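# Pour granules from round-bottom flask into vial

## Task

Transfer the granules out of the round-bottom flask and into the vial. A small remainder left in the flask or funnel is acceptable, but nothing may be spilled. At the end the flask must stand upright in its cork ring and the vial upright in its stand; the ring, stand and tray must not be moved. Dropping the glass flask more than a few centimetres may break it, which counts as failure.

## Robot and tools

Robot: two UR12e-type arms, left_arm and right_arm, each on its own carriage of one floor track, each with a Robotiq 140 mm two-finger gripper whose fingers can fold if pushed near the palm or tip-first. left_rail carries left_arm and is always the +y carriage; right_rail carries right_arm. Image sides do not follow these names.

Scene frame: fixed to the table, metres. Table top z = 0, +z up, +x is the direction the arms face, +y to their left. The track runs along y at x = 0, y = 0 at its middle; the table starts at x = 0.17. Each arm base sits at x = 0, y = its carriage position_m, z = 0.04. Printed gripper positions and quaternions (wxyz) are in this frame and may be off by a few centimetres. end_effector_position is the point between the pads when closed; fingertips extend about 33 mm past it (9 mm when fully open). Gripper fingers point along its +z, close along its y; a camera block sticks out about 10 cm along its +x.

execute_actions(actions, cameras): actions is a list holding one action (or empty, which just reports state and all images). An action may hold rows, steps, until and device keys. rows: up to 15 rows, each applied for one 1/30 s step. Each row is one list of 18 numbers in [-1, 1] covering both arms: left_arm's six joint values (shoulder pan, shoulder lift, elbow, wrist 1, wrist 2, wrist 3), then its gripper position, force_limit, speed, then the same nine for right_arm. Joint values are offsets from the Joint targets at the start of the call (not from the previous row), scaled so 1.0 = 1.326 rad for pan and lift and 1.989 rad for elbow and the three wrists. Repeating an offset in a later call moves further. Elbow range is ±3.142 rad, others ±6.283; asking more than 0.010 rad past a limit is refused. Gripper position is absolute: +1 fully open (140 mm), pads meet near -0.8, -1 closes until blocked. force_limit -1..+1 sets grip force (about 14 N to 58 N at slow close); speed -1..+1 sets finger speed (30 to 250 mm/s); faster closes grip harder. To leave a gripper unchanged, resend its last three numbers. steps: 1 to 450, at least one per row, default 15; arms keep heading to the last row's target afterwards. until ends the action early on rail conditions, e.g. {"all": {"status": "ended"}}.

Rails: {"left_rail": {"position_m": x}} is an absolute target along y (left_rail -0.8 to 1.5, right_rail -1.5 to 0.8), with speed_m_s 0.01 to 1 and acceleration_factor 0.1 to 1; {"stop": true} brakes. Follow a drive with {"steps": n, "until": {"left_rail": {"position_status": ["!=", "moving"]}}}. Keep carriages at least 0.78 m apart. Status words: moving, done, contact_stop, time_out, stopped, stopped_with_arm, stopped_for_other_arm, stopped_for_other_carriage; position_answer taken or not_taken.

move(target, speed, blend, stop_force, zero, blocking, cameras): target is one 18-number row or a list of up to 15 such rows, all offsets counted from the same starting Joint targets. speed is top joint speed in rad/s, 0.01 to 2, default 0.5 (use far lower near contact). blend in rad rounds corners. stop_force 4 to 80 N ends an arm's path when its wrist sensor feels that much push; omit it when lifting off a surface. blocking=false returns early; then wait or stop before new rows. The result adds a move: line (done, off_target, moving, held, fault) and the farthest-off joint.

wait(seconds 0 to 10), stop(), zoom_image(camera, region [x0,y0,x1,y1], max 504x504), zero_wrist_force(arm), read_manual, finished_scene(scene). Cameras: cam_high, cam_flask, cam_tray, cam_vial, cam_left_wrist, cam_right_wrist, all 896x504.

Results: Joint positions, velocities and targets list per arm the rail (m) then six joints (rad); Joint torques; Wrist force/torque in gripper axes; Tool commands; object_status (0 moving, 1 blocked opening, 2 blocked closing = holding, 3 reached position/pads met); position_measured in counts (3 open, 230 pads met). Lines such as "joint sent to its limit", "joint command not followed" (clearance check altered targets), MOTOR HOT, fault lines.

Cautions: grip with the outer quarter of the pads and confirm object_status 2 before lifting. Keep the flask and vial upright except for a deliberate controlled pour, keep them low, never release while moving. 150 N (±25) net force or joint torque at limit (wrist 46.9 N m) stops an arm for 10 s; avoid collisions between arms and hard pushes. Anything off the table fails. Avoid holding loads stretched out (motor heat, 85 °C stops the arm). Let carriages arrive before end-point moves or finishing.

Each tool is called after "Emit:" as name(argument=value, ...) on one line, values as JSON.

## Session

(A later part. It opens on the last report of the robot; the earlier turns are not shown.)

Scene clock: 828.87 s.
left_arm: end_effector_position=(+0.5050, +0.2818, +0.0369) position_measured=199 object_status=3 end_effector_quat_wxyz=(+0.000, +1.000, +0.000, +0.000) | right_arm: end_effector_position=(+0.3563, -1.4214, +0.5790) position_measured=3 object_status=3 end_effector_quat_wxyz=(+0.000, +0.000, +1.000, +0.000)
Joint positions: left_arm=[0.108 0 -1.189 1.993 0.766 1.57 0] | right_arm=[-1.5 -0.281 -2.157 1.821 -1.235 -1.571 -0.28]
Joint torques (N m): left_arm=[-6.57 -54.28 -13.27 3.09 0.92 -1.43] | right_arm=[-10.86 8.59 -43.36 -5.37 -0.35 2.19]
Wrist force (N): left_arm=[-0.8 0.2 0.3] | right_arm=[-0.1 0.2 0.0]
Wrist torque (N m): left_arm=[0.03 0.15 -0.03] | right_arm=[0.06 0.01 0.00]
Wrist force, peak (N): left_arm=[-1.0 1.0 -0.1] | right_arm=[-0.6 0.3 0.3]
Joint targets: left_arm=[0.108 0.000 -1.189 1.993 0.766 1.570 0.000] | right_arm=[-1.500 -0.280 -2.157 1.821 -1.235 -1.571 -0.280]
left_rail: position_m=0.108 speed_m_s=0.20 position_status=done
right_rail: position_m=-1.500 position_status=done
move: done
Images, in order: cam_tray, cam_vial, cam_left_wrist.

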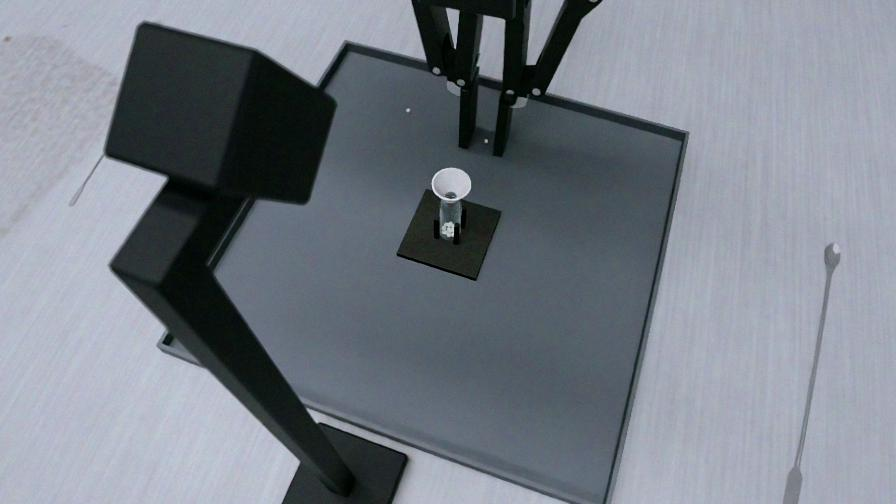

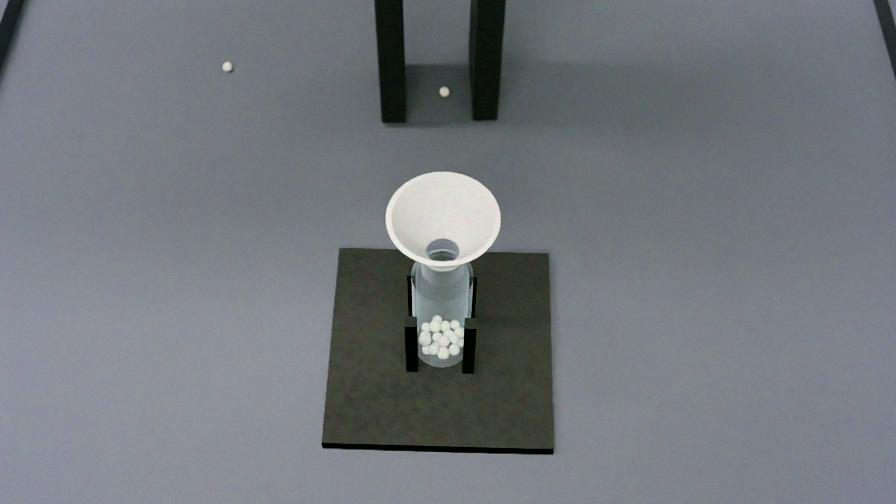

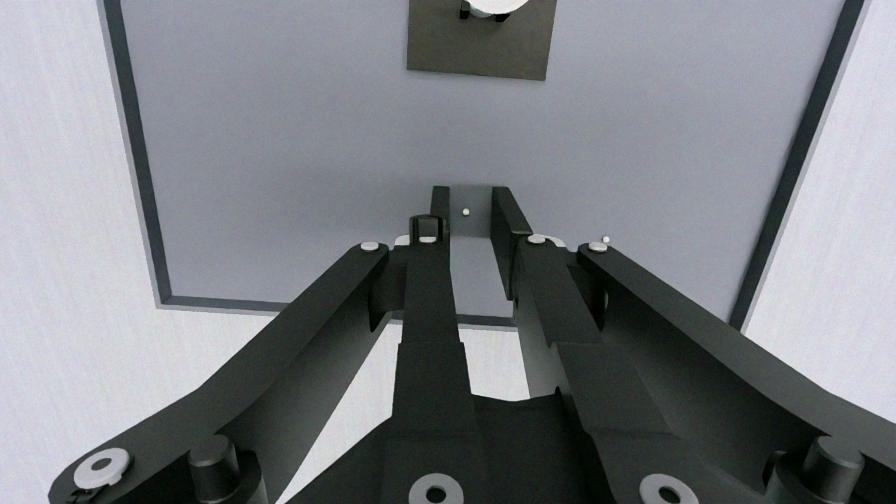

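Emit:
execute_actions(actions=[{"rows":[[0,0,0,0,0,0,-1,-1,-1,0,0,0,0,0,0,1,1,1]],"steps":75}], cameras=["cam_tray","cam_vial","cam_left_wrist"])

Emit:
zoom_image(camera="cam_vial", region=[350, 0, 550, 200])

Scene clock: 834.67 s.
left_arm: end_effector_position=(+0.5050, +0.2818, +0.0367) position_measured=230 object_status=3 end_effector_quat_wxyz=(+0.000, +1.000, +0.000, +0.000) | right_arm: end_effector_position=(+0.3563, -1.4214, +0.5790) position_measured=3 object_status=3 end_effector_quat_wxyz=(+0.000, +0.000, +1.000, +0.000)
Joint positions: left_arm=[0.108 0 -1.189 1.993 0.766 1.57 0] | right_arm=[-1.5 -0.281 -2.157 1.821 -1.235 -1.571 -0.281]
Joint torques (N m): left_arm=[-6.64 -54.17 -29 5.05 0.99 -1.33] | right_arm=[-10.59 8.62 -40.83 -5.67 -0.02 2.65]
Wrist force (N): left_arm=[-0.8 0.5 -1.7] | right_arm=[-0.3 0.3 0.2]
Wrist torque (N m): left_arm=[0.12 0.15 -0.03] | right_arm=[0.06 0.06 0.00]
Wrist force, peak (N): left_arm=[-0.9 0.4 -2.6] | right_arm=[-0.2 0.4 0.6]
Joint targets: left_arm=[0.108 0.000 -1.189 1.993 0.766 1.570 0.000] | right_arm=[-1.500 -0.280 -2.157 1.821 -1.235 -1.571 -0.280]
left_rail: position_m=0.108 speed_m_s=0.20 position_status=done
right_rail: position_m=-1.500 position_status=done
Images, in order: cam_tray, cam_vial, cam_left_wrist.

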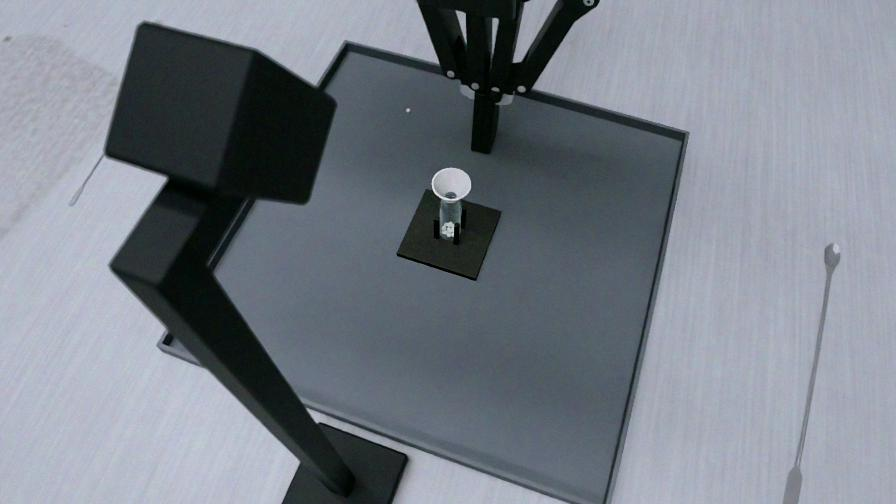

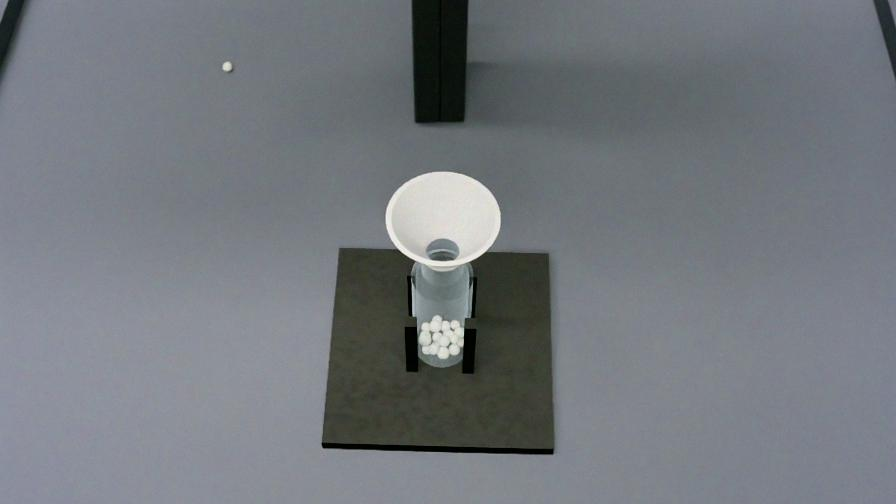

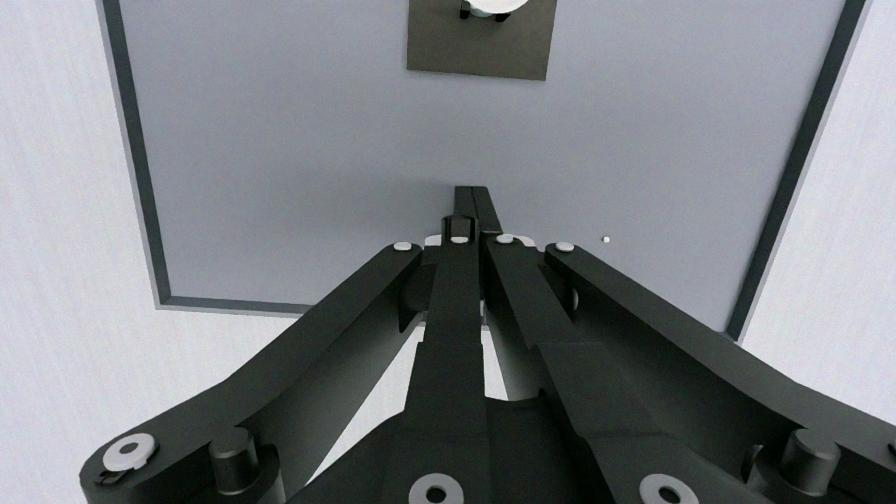

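Scaled by 2.520 from the camera's 896x504 image, which has a finer 1280x720 frame.

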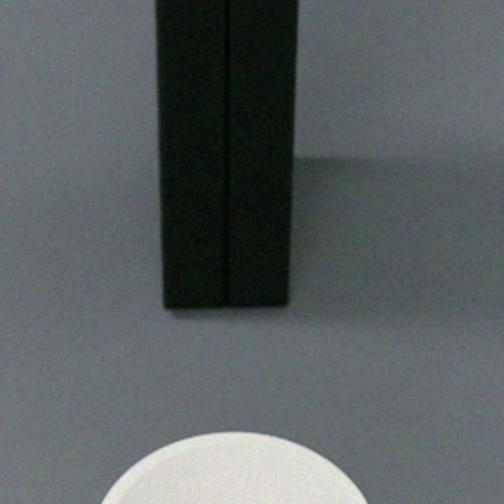

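Emit:
move(target=[0,-0.1047,-0.0417,0.1115,0,0,-1,-1,-1,0,0,0,0,0,0,1,1,1], speed=0.08, cameras=["cam_tray","cam_vial","cam_left_wrist"])

Emit:
zoom_image(camera="cam_tray", region=[380, 0, 580, 200])

Scene clock: 848.10 s.
left_arm: end_effector_position=(+0.5051, +0.2818, +0.1598) position_measured=230 object_status=3 end_effector_quat_wxyz=(+0.000, +1.000, +0.000, +0.000) | right_arm: end_effector_position=(+0.3563, -1.4214, +0.5790) position_measured=3 object_status=3 end_effector_quat_wxyz=(+0.000, +0.000, +1.000, +0.000)
Joint positions: left_arm=[0.108 0 -1.327 1.911 0.987 1.57 0] | right_arm=[-1.5 -0.28 -2.157 1.821 -1.235 -1.571 -0.281]
Joint torques (N m): left_arm=[-6.73 -70.3 -45.79 6.92 1.07 -1.52] | right_arm=[-12.11 9.66 -41.45 -5.92 -0.44 2.14]
Wrist force (N): left_arm=[-1.1 0.2 0.1] | right_arm=[0.0 0.3 0.1]
Wrist torque (N m): left_arm=[0.01 0.22 0.00] | right_arm=[0.08 -0.01 0.00]
Wrist force, peak (N): left_arm=[-0.6 0.5 -2.8] | right_arm=[-0.6 0.6 0.3]
Joint targets: left_arm=[0.108 0.000 -1.328 1.911 0.987 1.570 0.000] | right_arm=[-1.500 -0.280 -2.157 1.821 -1.235 -1.571 -0.280]
left_rail: position_m=0.108 speed_m_s=0.20 position_status=done
right_rail: position_m=-1.500 position_status=done
move: done
Images, in order: cam_tray, cam_vial, cam_left_wrist.

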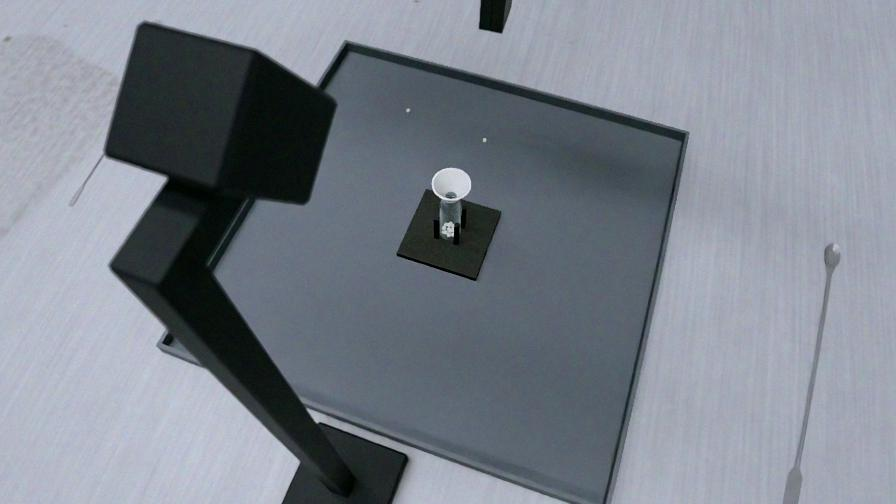

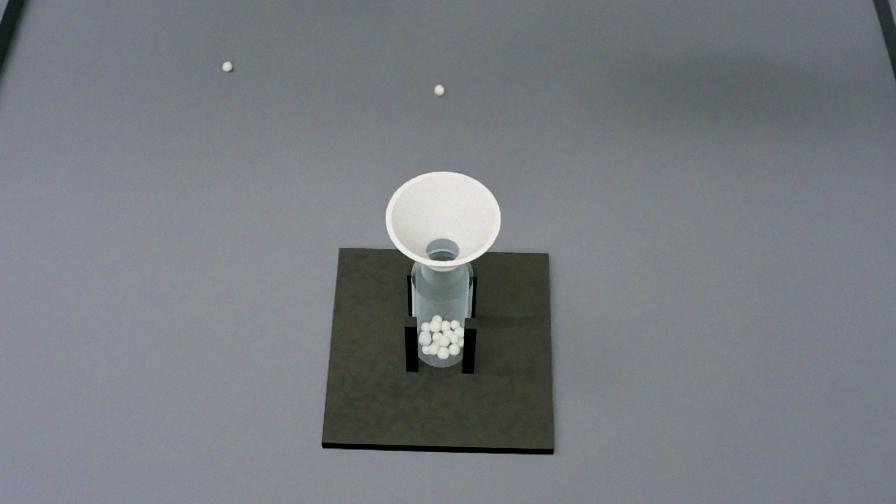

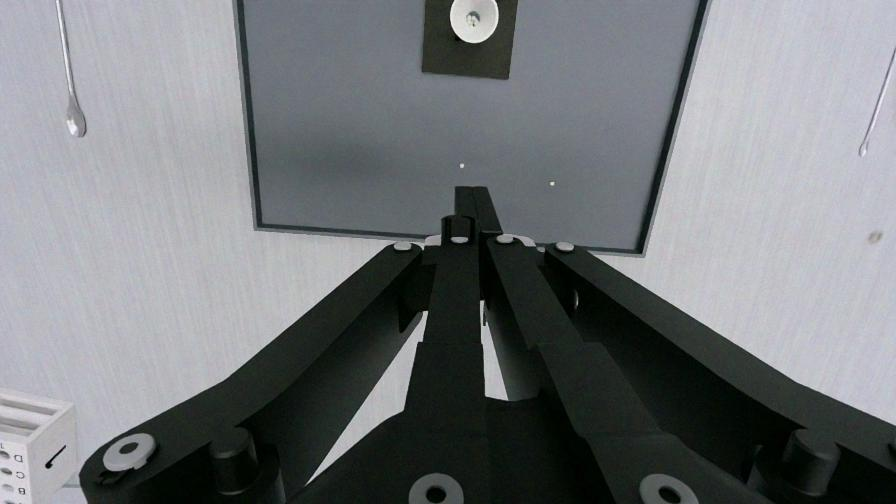

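Scaled by 2.520 from the camera's 896x504 image, which has a finer 1280x720 frame.

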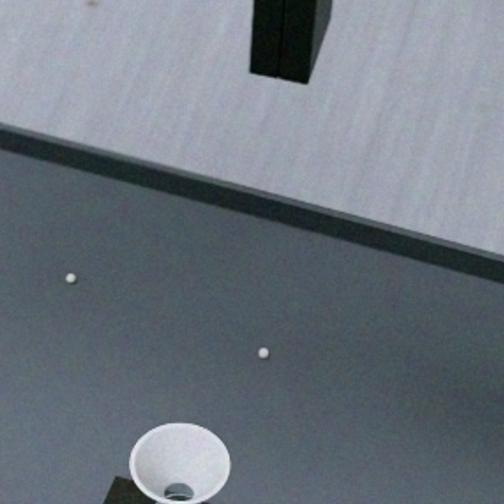

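Emit:
execute_actions(actions=[], cameras=["cam_vial","cam_left_wrist","cam_tray"])

Scene clock: 895.93 s.
left_arm: end_effector_position=(+0.5051, +0.2818, +0.1601) position_measured=230 object_status=3 end_effector_quat_wxyz=(+0.000, +1.000, +0.000, +0.000) | right_arm: end_effector_position=(+0.3563, -1.4214, +0.5790) position_measured=3 object_status=3 end_effector_quat_wxyz=(+0.000, +0.000, +1.000, +0.000)
Joint positions: left_arm=[0.108 0 -1.328 1.911 0.987 1.57 0] | right_arm=[-1.5 -0.281 -2.157 1.821 -1.235 -1.571 -0.281]
Joint velocities: within noise
Joint torques (N m): left_arm=[-5.81 -71.65 -36.68 6.06 1.12 -1.6] | right_arm=[-8.2 10.18 -40.71 -5.31 -0.16 2.3]
Wrist force (N): left_arm=[-1.0 0.4 0.5] | right_arm=[-0.1 0.3 0.1]
Wrist torque (N m): left_arm=[0.04 0.19 -0.01] | right_arm=[0.07 0.01 0.00]
Wrist force, peak (N): left_arm=[-1.4 0.5 0.4] | right_arm=[-0.6 -0.1 0.4]
Joint targets: left_arm=[0.108 0.000 -1.328 1.911 0.987 1.570 0.000] | right_arm=[-1.500 -0.280 -2.157 1.821 -1.235 -1.571 -0.280]
Tool commands: left_gripper/position=-1.0 left_gripper/force_limit=-1.0 left_gripper/speed=-1.0 right_gripper/position=+1.0 right_gripper/force_limit=+1.0 right_gripper/speed=+1.0
left_rail: position_m=0.108 speed_m_s=0.20 position_status=done
right_rail: position_m=-1.500 position_status=done
Images, in order (width x height): cam_tray 896x504, cam_vial 896x504, cam_left_wrist 896x504.

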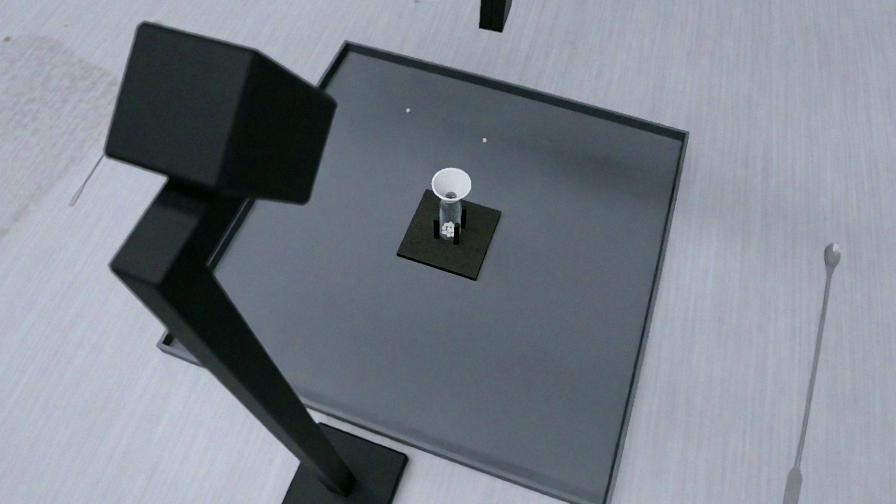

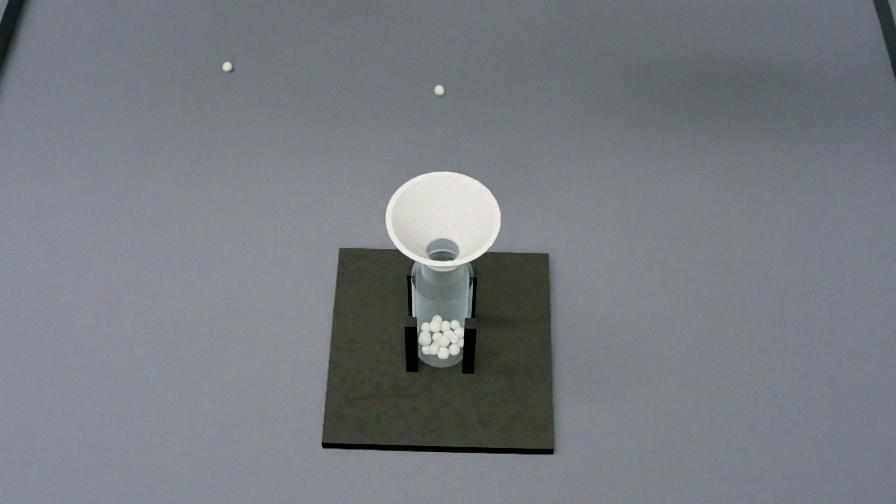

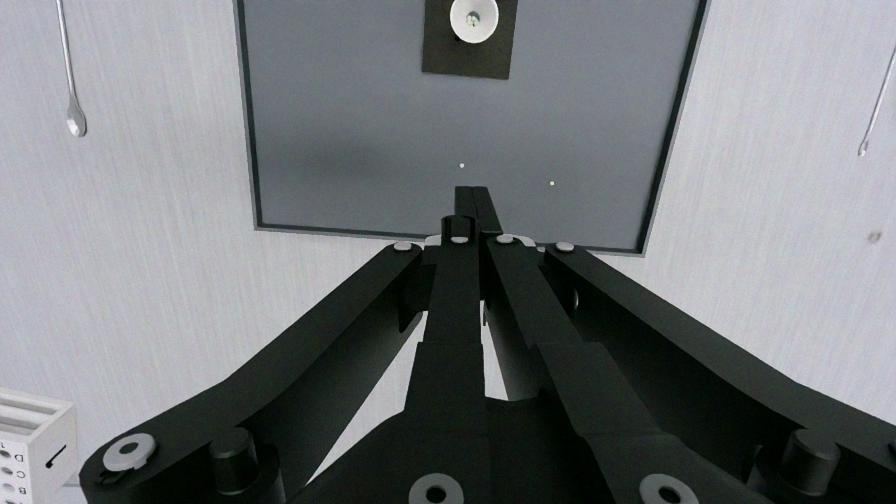

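Emit:
execute_actions(actions=[{"left_rail":{"position_m":0.1062,"speed_m_s":0.05},"rows":[[0,0,0,0,0,0,-0.68,-1,-1,0,0,0,0,0,0,1,1,1]],"steps":60}], cameras=[])

Emit:
move(target=[[0,0.06433,0.02951,-0.0724,0,0,-0.68,-1,-1,0,0,0,0,0,0,1,1,1],[0,0.1030,0.0409,-0.1095,0,0,-0.68,-1,-1,0,0,0,0,0,0,1,1,1]], speed=[0.1,0.03], blend=[0.01,0], cameras=["cam_vial","cam_left_wrist"])

Scene clock: 907.50 s.
left_arm: end_effector_position=(+0.5051, +0.2803, +0.1601) position_measured=214 object_status=3 end_effector_quat_wxyz=(+0.000, +1.000, +0.000, +0.000) | right_arm: end_effector_position=(+0.3563, -1.4214, +0.5790) position_measured=3 object_status=3 end_effector_quat_wxyz=(+0.000, +0.000, +1.000, +0.000)
Joint positions: left_arm=[0.106 0 -1.328 1.911 0.987 1.57 0] | right_arm=[-1.5 -0.28 -2.157 1.821 -1.235 -1.571 -0.28]
Joint torques (N m): left_arm=[-7.53 -69.41 -24.66 4.06 0.77 -1.48] | right_arm=[-10.05 11.25 -40.96 -5.67 -0.48 2.33]
Wrist force (N): left_arm=[-0.9 0.7 0.3] | right_arm=[-0.1 0.2 -0.1]
Wrist torque (N m): left_arm=[0.11 0.17 -0.01] | right_arm=[0.05 0.00 0.00]
Wrist force, peak (N): left_arm=[-1.4 0.4 0.6] | right_arm=[-0.4 0.3 0.4]
Joint targets: left_arm=[0.106 0.000 -1.328 1.911 0.987 1.570 0.000] | right_arm=[-1.500 -0.280 -2.157 1.821 -1.235 -1.571 -0.280]
left_rail: position_m=0.106 speed_m_s=0.05 position_status=done
right_rail: position_m=-1.500 position_status=done

Scene clock: 911.77 s.
left_arm: end_effector_position=(+0.5053, +0.2803, +0.0390) position_measured=214 object_status=3 end_effector_quat_wxyz=(+0.000, +1.000, +0.000, +0.000) | right_arm: end_effector_position=(+0.3563, -1.4214, +0.5790) position_measured=3 object_status=3 end_effector_quat_wxyz=(+0.000, +0.000, +1.000, +0.000)
Joint positions: left_arm=[0.106 0 -1.191 1.992 0.77 1.57 0] | right_arm=[-1.5 -0.28 -2.157 1.821 -1.235 -1.571 -0.281]
Joint torques (N m): left_arm=[-7.01 -49.6 -13.48 3.93 0.89 -1.67] | right_arm=[-10.86 9.32 -41.33 -5.68 -0.38 2.14]
Wrist force (N): left_arm=[-0.7 0.0 0.1] | right_arm=[-0.3 0.4 0.3]
Wrist torque (N m): left_arm=[-0.01 0.13 -0.03] | right_arm=[0.11 0.05 0.00]
Wrist force, peak (N): left_arm=[-1.2 0.7 0.2] | right_arm=[-0.6 0.3 0.4]
Joint targets: left_arm=[0.106 0.000 -1.191 1.992 0.770 1.570 0.000] | right_arm=[-1.500 -0.280 -2.157 1.821 -1.235 -1.571 -0.280]
left_rail: position_m=0.106 speed_m_s=0.05 position_status=done
right_rail: position_m=-1.500 position_status=done
move: done
Images, in order: cam_vial, cam_left_wrist.

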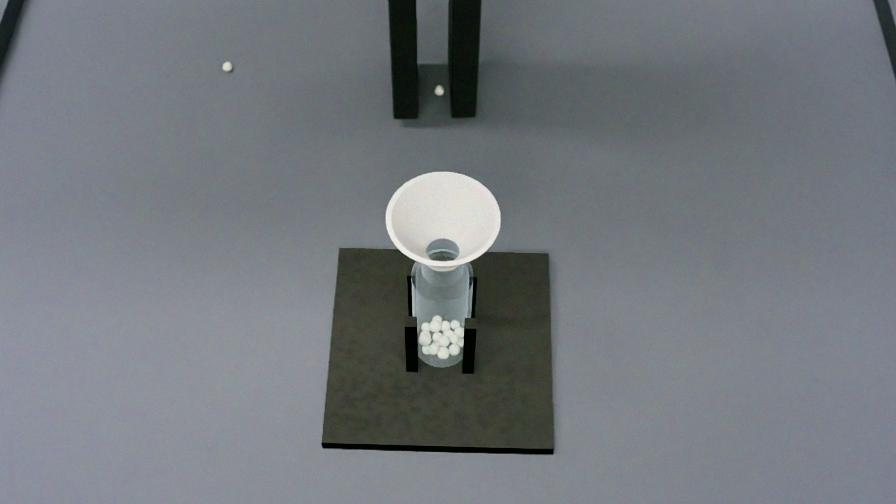

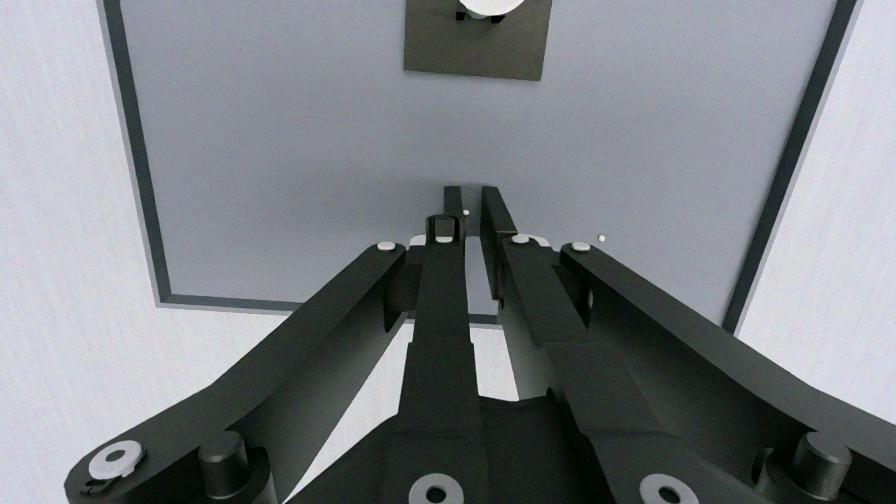

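Emit:
execute_actions(actions=[{"left_rail":{"position_m":0.1076},"rows":[[0,0,0,0,0,0,-0.68,-1,-1,0,0,0,0,0,0,1,1,1]],"steps":30}], cameras=[])

Emit:
move(target=[0,0.0029,0.0010,-0.0031,0,0,-0.68,-1,-1,0,0,0,0,0,0,1,1,1], speed=0.01, cameras=["cam_vial"])

Scene clock: 919.97 s.
left_arm: end_effector_position=(+0.5053, +0.2817, +0.0388) position_measured=214 object_status=3 end_effector_quat_wxyz=(+0.000, +1.000, +0.000, +0.000) | right_arm: end_effector_position=(+0.3563, -1.4214, +0.5790) position_measured=3 object_status=3 end_effector_quat_wxyz=(+0.000, +0.000, +1.000, +0.000)
Joint positions: left_arm=[0.108 0 -1.191 1.992 0.77 1.57 0] | right_arm=[-1.5 -0.28 -2.157 1.821 -1.235 -1.571 -0.28]
Joint torques (N m): left_arm=[-8.91 -52.9 -25.27 4.71 0.97 -1.53] | right_arm=[-8.3 10.13 -41.58 -5.61 -0.71 2.56]
Wrist force (N): left_arm=[-0.5 0.5 0.3] | right_arm=[-0.3 0.2 0.2]
Wrist torque (N m): left_arm=[0.09 0.08 -0.03] | right_arm=[0.06 0.05 0.00]
Wrist force, peak (N): left_arm=[-0.9 1.1 0.3] | right_arm=[-0.3 0.6 0.0]
Joint targets: left_arm=[0.108 0.000 -1.191 1.992 0.770 1.570 0.000] | right_arm=[-1.500 -0.280 -2.157 1.821 -1.235 -1.571 -0.280]
left_rail: position_m=0.108 speed_m_s=0.05 position_status=done
right_rail: position_m=-1.500 position_status=done

Scene clock: 920.80 s.
left_arm: end_effector_position=(+0.5052, +0.2817, +0.0357) position_measured=214 object_status=3 end_effector_quat_wxyz=(+0.000, +1.000, +0.000, +0.000) | right_arm: end_effector_position=(+0.3563, -1.4214, +0.5790) position_measured=3 object_status=3 end_effector_quat_wxyz=(+0.000, +0.000, +1.000, +0.000)
Joint positions: left_arm=[0.108 0 -1.187 1.994 0.764 1.57 0] | right_arm=[-1.5 -0.28 -2.157 1.821 -1.235 -1.571 -0.281]
Joint torques (N m): left_arm=[-6.88 -47.31 -13.09 3.09 1.08 -1.55] | right_arm=[-10.81 10.51 -41.37 -5.8 -0.43 2.42]
Wrist force (N): left_arm=[-0.9 0.6 -0.1] | right_arm=[-0.2 0.2 0.2]
Wrist torque (N m): left_arm=[0.13 0.17 -0.03] | right_arm=[0.04 0.04 0.00]
Wrist force, peak (N): left_arm=[-0.9 0.6 -0.1] | right_arm=[-0.4 0.3 0.3]
Joint targets: left_arm=[0.108 0.000 -1.187 1.994 0.764 1.570 0.000] | right_arm=[-1.500 -0.280 -2.157 1.821 -1.235 -1.571 -0.280]
left_rail: position_m=0.108 speed_m_s=0.05 position_status=done
right_rail: position_m=-1.500 position_status=done
move: done
Images, in order: cam_vial.

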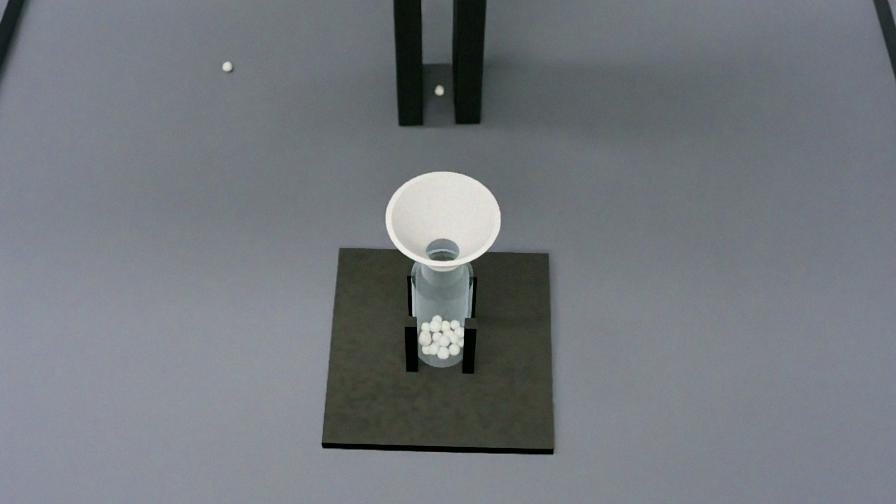

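Emit:
execute_actions(actions=[{"rows":[[0,0,0,0,0,0,-1,-0.1,-1,0,0,0,0,0,0,1,1,1]],"steps":75}], cameras=["cam_vial"])

Emit:
move(target=[0,-0.0024,-0.0009,0.0026,0,0,-1,-0.1,-1,0,0,0,0,0,0,1,1,1], speed=0.01, cameras=["cam_vial"])

Emit:
move(target=[0,-0.0377,-0.0115,0.0368,0,0,-1,-0.1,-1,0,0,0,0,0,0,1,1,1], speed=0.05, cameras=["cam_vial","cam_left_wrist"])

Scene clock: 928.77 s.
left_arm: end_effector_position=(+0.5052, +0.2817, +0.0355) position_measured=231 object_status=3 end_effector_quat_wxyz=(+0.000, +1.000, +0.000, +0.000) | right_arm: end_effector_position=(+0.3563, -1.4214, +0.5790) position_measured=3 object_status=3 end_effector_quat_wxyz=(+0.000, +0.000, +1.000, +0.000)
Joint positions: left_arm=[0.108 0 -1.187 1.994 0.763 1.57 0] | right_arm=[-1.5 -0.281 -2.157 1.821 -1.235 -1.571 -0.281]
Joint torques (N m): left_arm=[-8.14 -65.66 -16.79 4.86 0.76 -1.61] | right_arm=[-11.12 9.71 -40.93 -5.91 -0.38 2.06]
Wrist force (N): left_arm=[-0.5 0.6 -0.3] | right_arm=[0.0 0.1 0.2]
Wrist torque (N m): left_arm=[0.12 0.09 -0.03] | right_arm=[0.03 -0.01 0.00]
Wrist force, peak (N): left_arm=[-1.0 1.4 -5.6] | right_arm=[-0.3 0.6 0.5]
Joint targets: left_arm=[0.108 0.000 -1.187 1.994 0.764 1.570 0.000] | right_arm=[-1.500 -0.280 -2.157 1.821 -1.235 -1.571 -0.280]
left_rail: position_m=0.108 speed_m_s=0.05 position_status=done
right_rail: position_m=-1.500 position_status=done
Images, in order: cam_vial.

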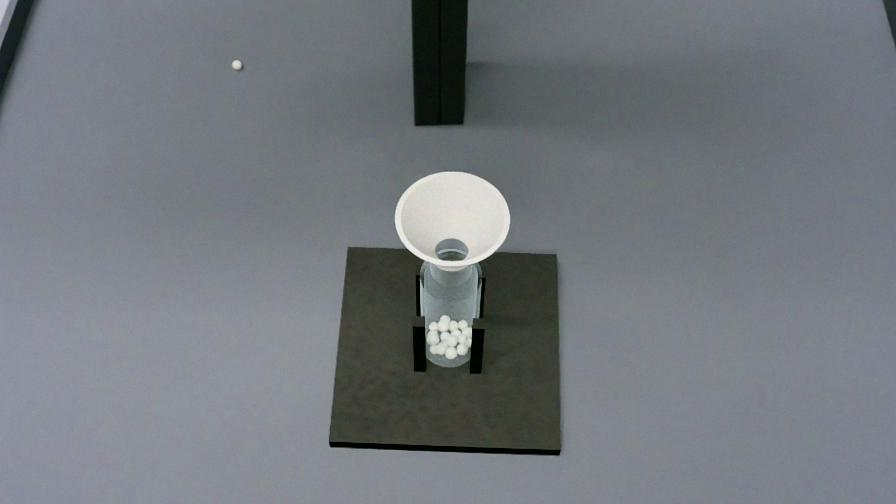

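Scene clock: 929.50 s.
left_arm: end_effector_position=(+0.5053, +0.2817, +0.0381) position_measured=231 object_status=3 end_effector_quat_wxyz=(+0.000, +1.000, +0.000, +0.000) | right_arm: end_effector_position=(+0.3563, -1.4214, +0.5790) position_measured=3 object_status=3 end_effector_quat_wxyz=(+0.000, +0.000, +1.000, +0.000)
Joint positions: left_arm=[0.108 0 -1.19 1.992 0.768 1.57 0] | right_arm=[-1.5 -0.281 -2.157 1.821 -1.235 -1.571 -0.281]
Joint torques (N m): left_arm=[-7.66 -79.84 -38.94 7.04 1.01 -1.5] | right_arm=[-11.36 9.98 -41.03 -5.36 -0.53 2.33]
Wrist force (N): left_arm=[-0.5 0.2 0.3] | right_arm=[-0.3 0.2 0.3]
Wrist torque (N m): left_arm=[0.04 0.06 -0.03] | right_arm=[0.06 0.05 0.00]
Wrist force, peak (N): left_arm=[-1.0 0.5 0.3] | right_arm=[-0.5 0.6 0.0]
Joint targets: left_arm=[0.108 0.000 -1.190 1.992 0.769 1.570 0.000] | right_arm=[-1.500 -0.280 -2.157 1.821 -1.235 -1.571 -0.280]
left_rail: position_m=0.108 speed_m_s=0.05 position_status=done
right_rail: position_m=-1.500 position_status=done
move: done
Images, in order: cam_vial.

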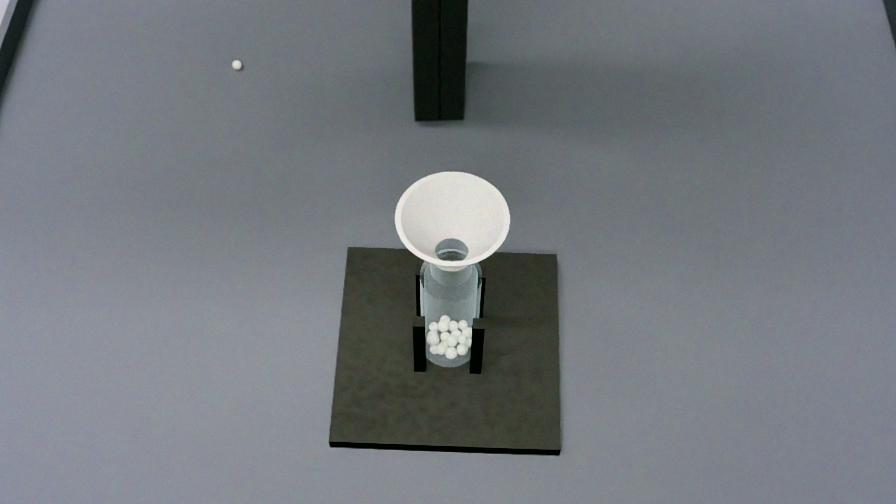

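Scene clock: 931.37 s.
left_arm: end_effector_position=(+0.5054, +0.2817, +0.0787) position_measured=231 object_status=3 end_effector_quat_wxyz=(+0.000, +1.000, +0.000, +0.000) | right_arm: end_effector_position=(+0.3563, -1.4214, +0.5790) position_measured=3 object_status=3 end_effector_quat_wxyz=(+0.000, +0.000, +1.000, +0.000)
Joint positions: left_arm=[0.108 0 -1.24 1.969 0.841 1.57 0] | right_arm=[-1.5 -0.281 -2.157 1.821 -1.235 -1.571 -0.28]
Joint torques (N m): left_arm=[-8.32 -74.93 -42.65 7.2 0.73 -1.47] | right_arm=[-6.32 10.58 -40.95 -5.68 -0.1 2.51]
Wrist force (N): left_arm=[-0.7 0.5 0.2] | right_arm=[-0.1 0.3 0.4]
Wrist torque (N m): left_arm=[0.08 0.14 -0.05] | right_arm=[0.08 0.02 0.00]
Wrist force, peak (N): left_arm=[-1.3 0.8 0.2] | right_arm=[-0.5 0.4 0.4]
Joint targets: left_arm=[0.108 0.000 -1.240 1.969 0.842 1.570 0.000] | right_arm=[-1.500 -0.280 -2.157 1.821 -1.235 -1.571 -0.280]
left_rail: position_m=0.108 speed_m_s=0.05 position_status=done
right_rail: position_m=-1.500 position_status=done
move: done
Images, in order: cam_vial, cam_left_wrist.

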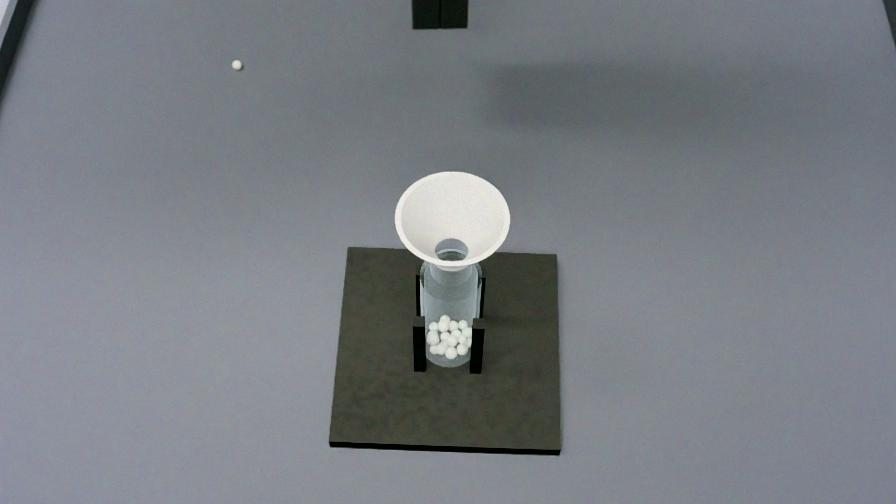

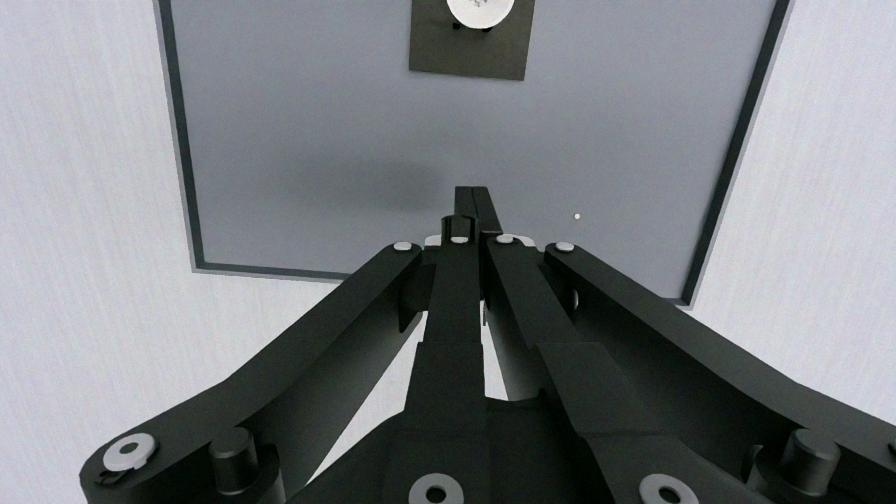

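Emit:
move(target=[[0,-0.06614,-0.02911,0.0731,0,0,-1,-0.1,-1,0,0,0,0,0,0,1,1,1],[0,0.02978,-0.11753,0.09758,0,0,-1,-0.1,-1,0,0,0,0,0,0,1,1,1]], speed=[0.15,0.15], blend=[0.02,0], cameras=["cam_vial","cam_left_wrist","cam_tray"])

Scene clock: 948.00 s.
left_arm: end_effector_position=(+0.5934, +0.2816, +0.1601) position_measured=231 object_status=3 end_effector_quat_wxyz=(+0.000, +1.000, +0.000, +0.000) | right_arm: end_effector_position=(+0.3563, -1.4214, +0.5790) position_measured=3 object_status=3 end_effector_quat_wxyz=(+0.000, +0.000, +1.000, +0.000)
Joint positions: left_arm=[0.108 0 -1.201 1.736 1.036 1.57 0] | right_arm=[-1.5 -0.281 -2.157 1.821 -1.235 -1.571 -0.28]
Joint torques (N m): left_arm=[-8.03 -58.58 -46.22 7.96 0.84 -1.54] | right_arm=[-15.58 9.28 -41.21 -5.87 -0.23 2.65]
Wrist force (N): left_arm=[-0.7 0.1 0.2] | right_arm=[-0.1 0.1 0.1]
Wrist torque (N m): left_arm=[-0.01 0.11 -0.04] | right_arm=[0.04 0.00 -0.01]
Wrist force, peak (N): left_arm=[-0.9 0.8 1.3] | right_arm=[-0.3 0.6 0.3]
Joint targets: left_arm=[0.108 0.000 -1.201 1.735 1.036 1.570 0.000] | right_arm=[-1.500 -0.280 -2.157 1.821 -1.235 -1.571 -0.280]
left_rail: position_m=0.108 speed_m_s=0.05 position_status=done
right_rail: position_m=-1.500 position_status=done
move: done
Images, in order: cam_tray, cam_vial, cam_left_wrist.

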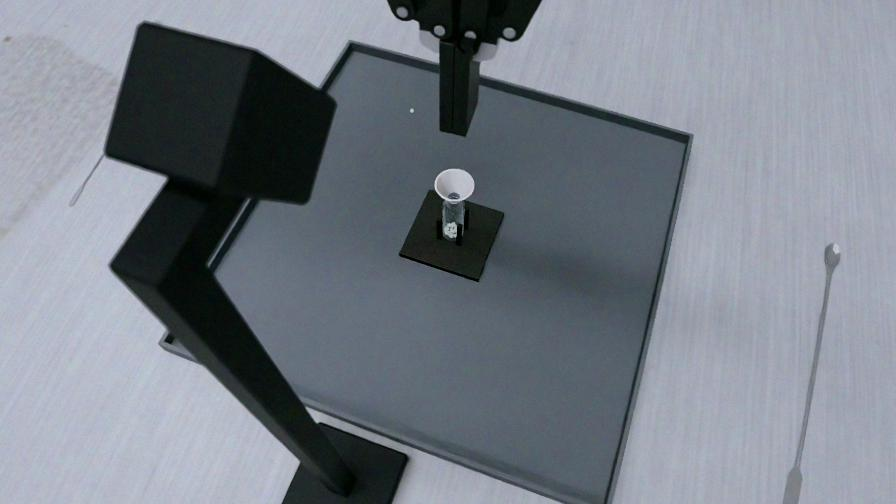

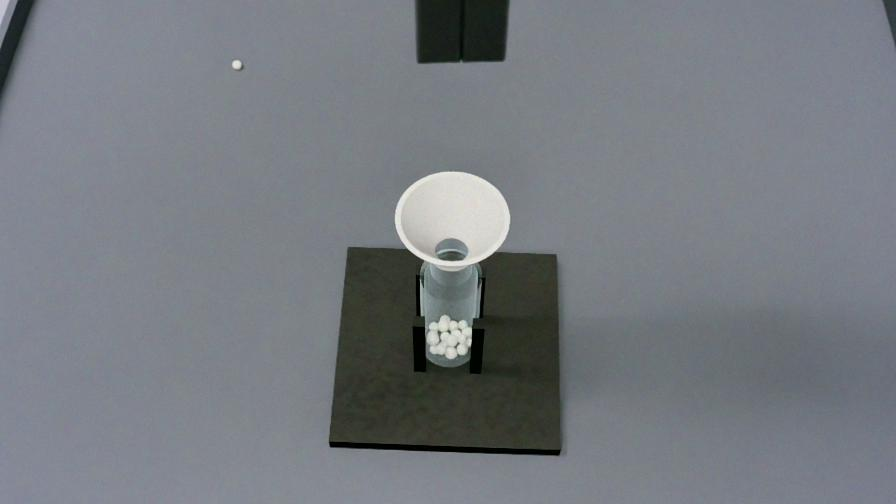

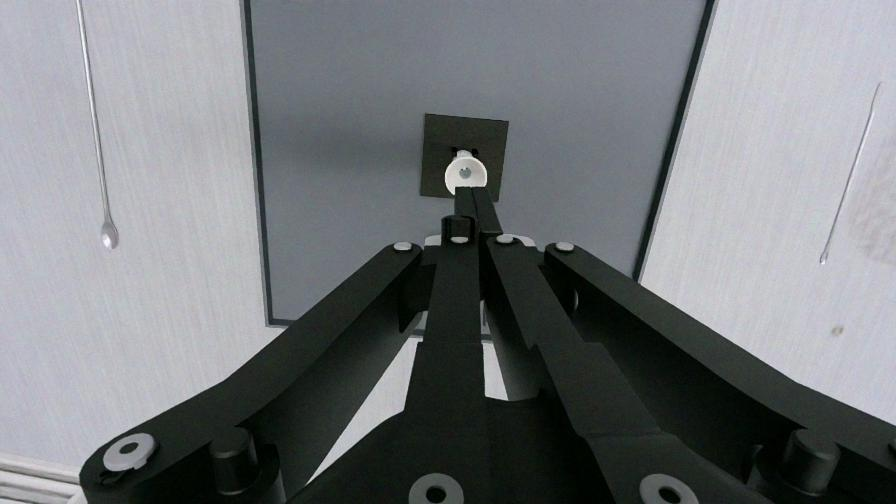

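Emit:
move(target=[[0,0.0044,-0.0042,0.0013,0,0,-1,-0.1,-1,0,0,0,0,0,0,1,1,1],[0,0.0368,0.01375,-0.0383,0,0,-1,-0.1,-1,0,0,0,0,0,0,1,1,1]], speed=[0.05,0.05], cameras=["cam_vial","cam_left_wrist","cam_tray"])

Scene clock: 968.53 s.
left_arm: end_effector_position=(+0.5977, +0.2816, +0.1123) position_measured=231 object_status=3 end_effector_quat_wxyz=(+0.000, +1.000, +0.000, +0.000) | right_arm: end_effector_position=(+0.3563, -1.4214, +0.5790) position_measured=3 object_status=3 end_effector_quat_wxyz=(+0.000, +0.000, +1.000, +0.000)
Joint positions: left_arm=[0.108 0 -1.152 1.763 0.96 1.57 0] | right_arm=[-1.5 -0.281 -2.157 1.821 -1.235 -1.571 -0.281]
Joint torques (N m): left_arm=[-8.82 -60.9 -18.17 2.86 0.9 -1.82] | right_arm=[-10.47 10.49 -42.56 -5.38 -0.06 2.38]
Wrist force (N): left_arm=[-0.5 0.8 0.4] | right_arm=[-0.1 0.4 0.1]
Wrist torque (N m): left_arm=[0.13 0.06 0.00] | right_arm=[0.09 0.01 0.00]
Wrist force, peak (N): left_arm=[-1.2 0.8 0.0] | right_arm=[0.0 0.7 0.5]
Joint targets: left_arm=[0.108 0.000 -1.152 1.763 0.960 1.570 0.000] | right_arm=[-1.500 -0.280 -2.157 1.821 -1.235 -1.571 -0.280]
left_rail: position_m=0.108 speed_m_s=0.05 position_status=done
right_rail: position_m=-1.500 position_status=done
move: done
Images, in order: cam_tray, cam_vial, cam_left_wrist.

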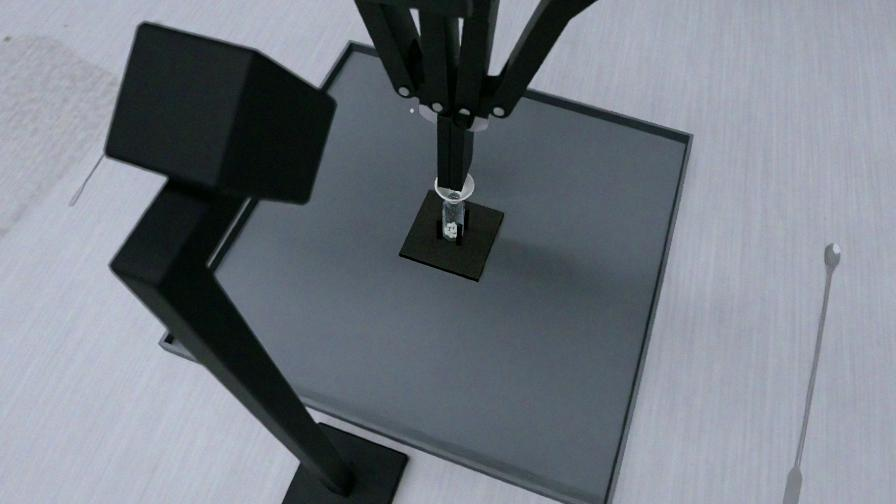

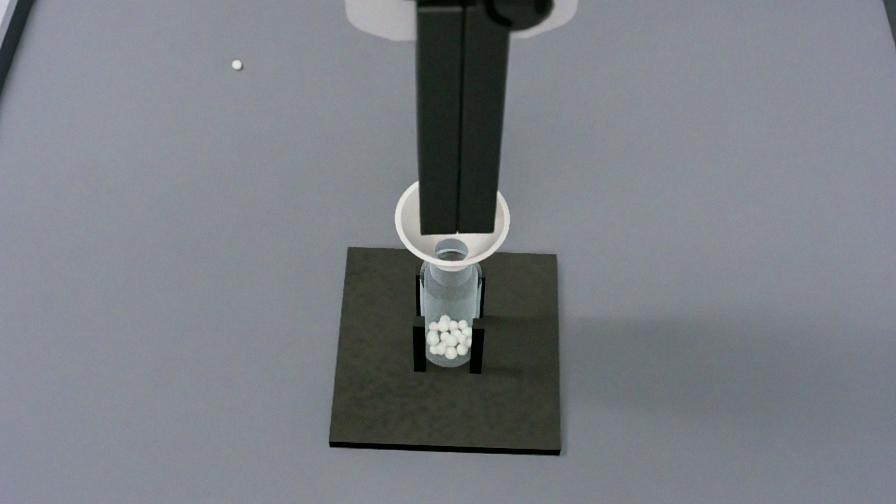

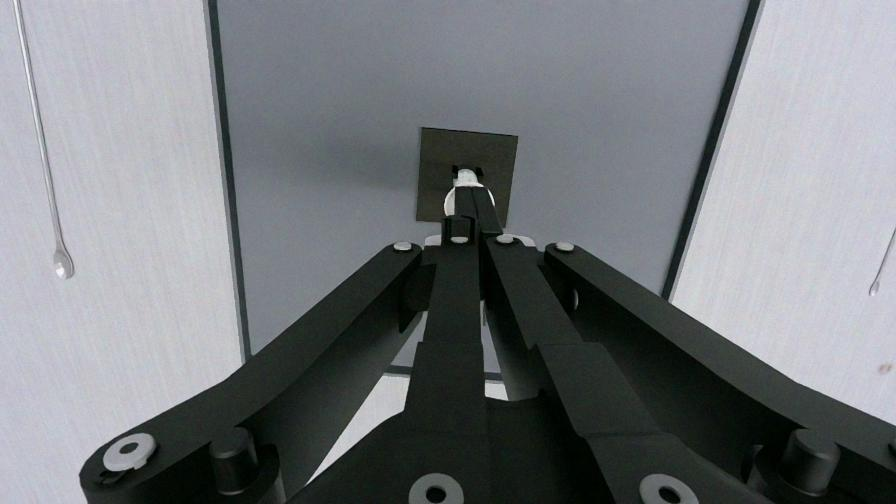

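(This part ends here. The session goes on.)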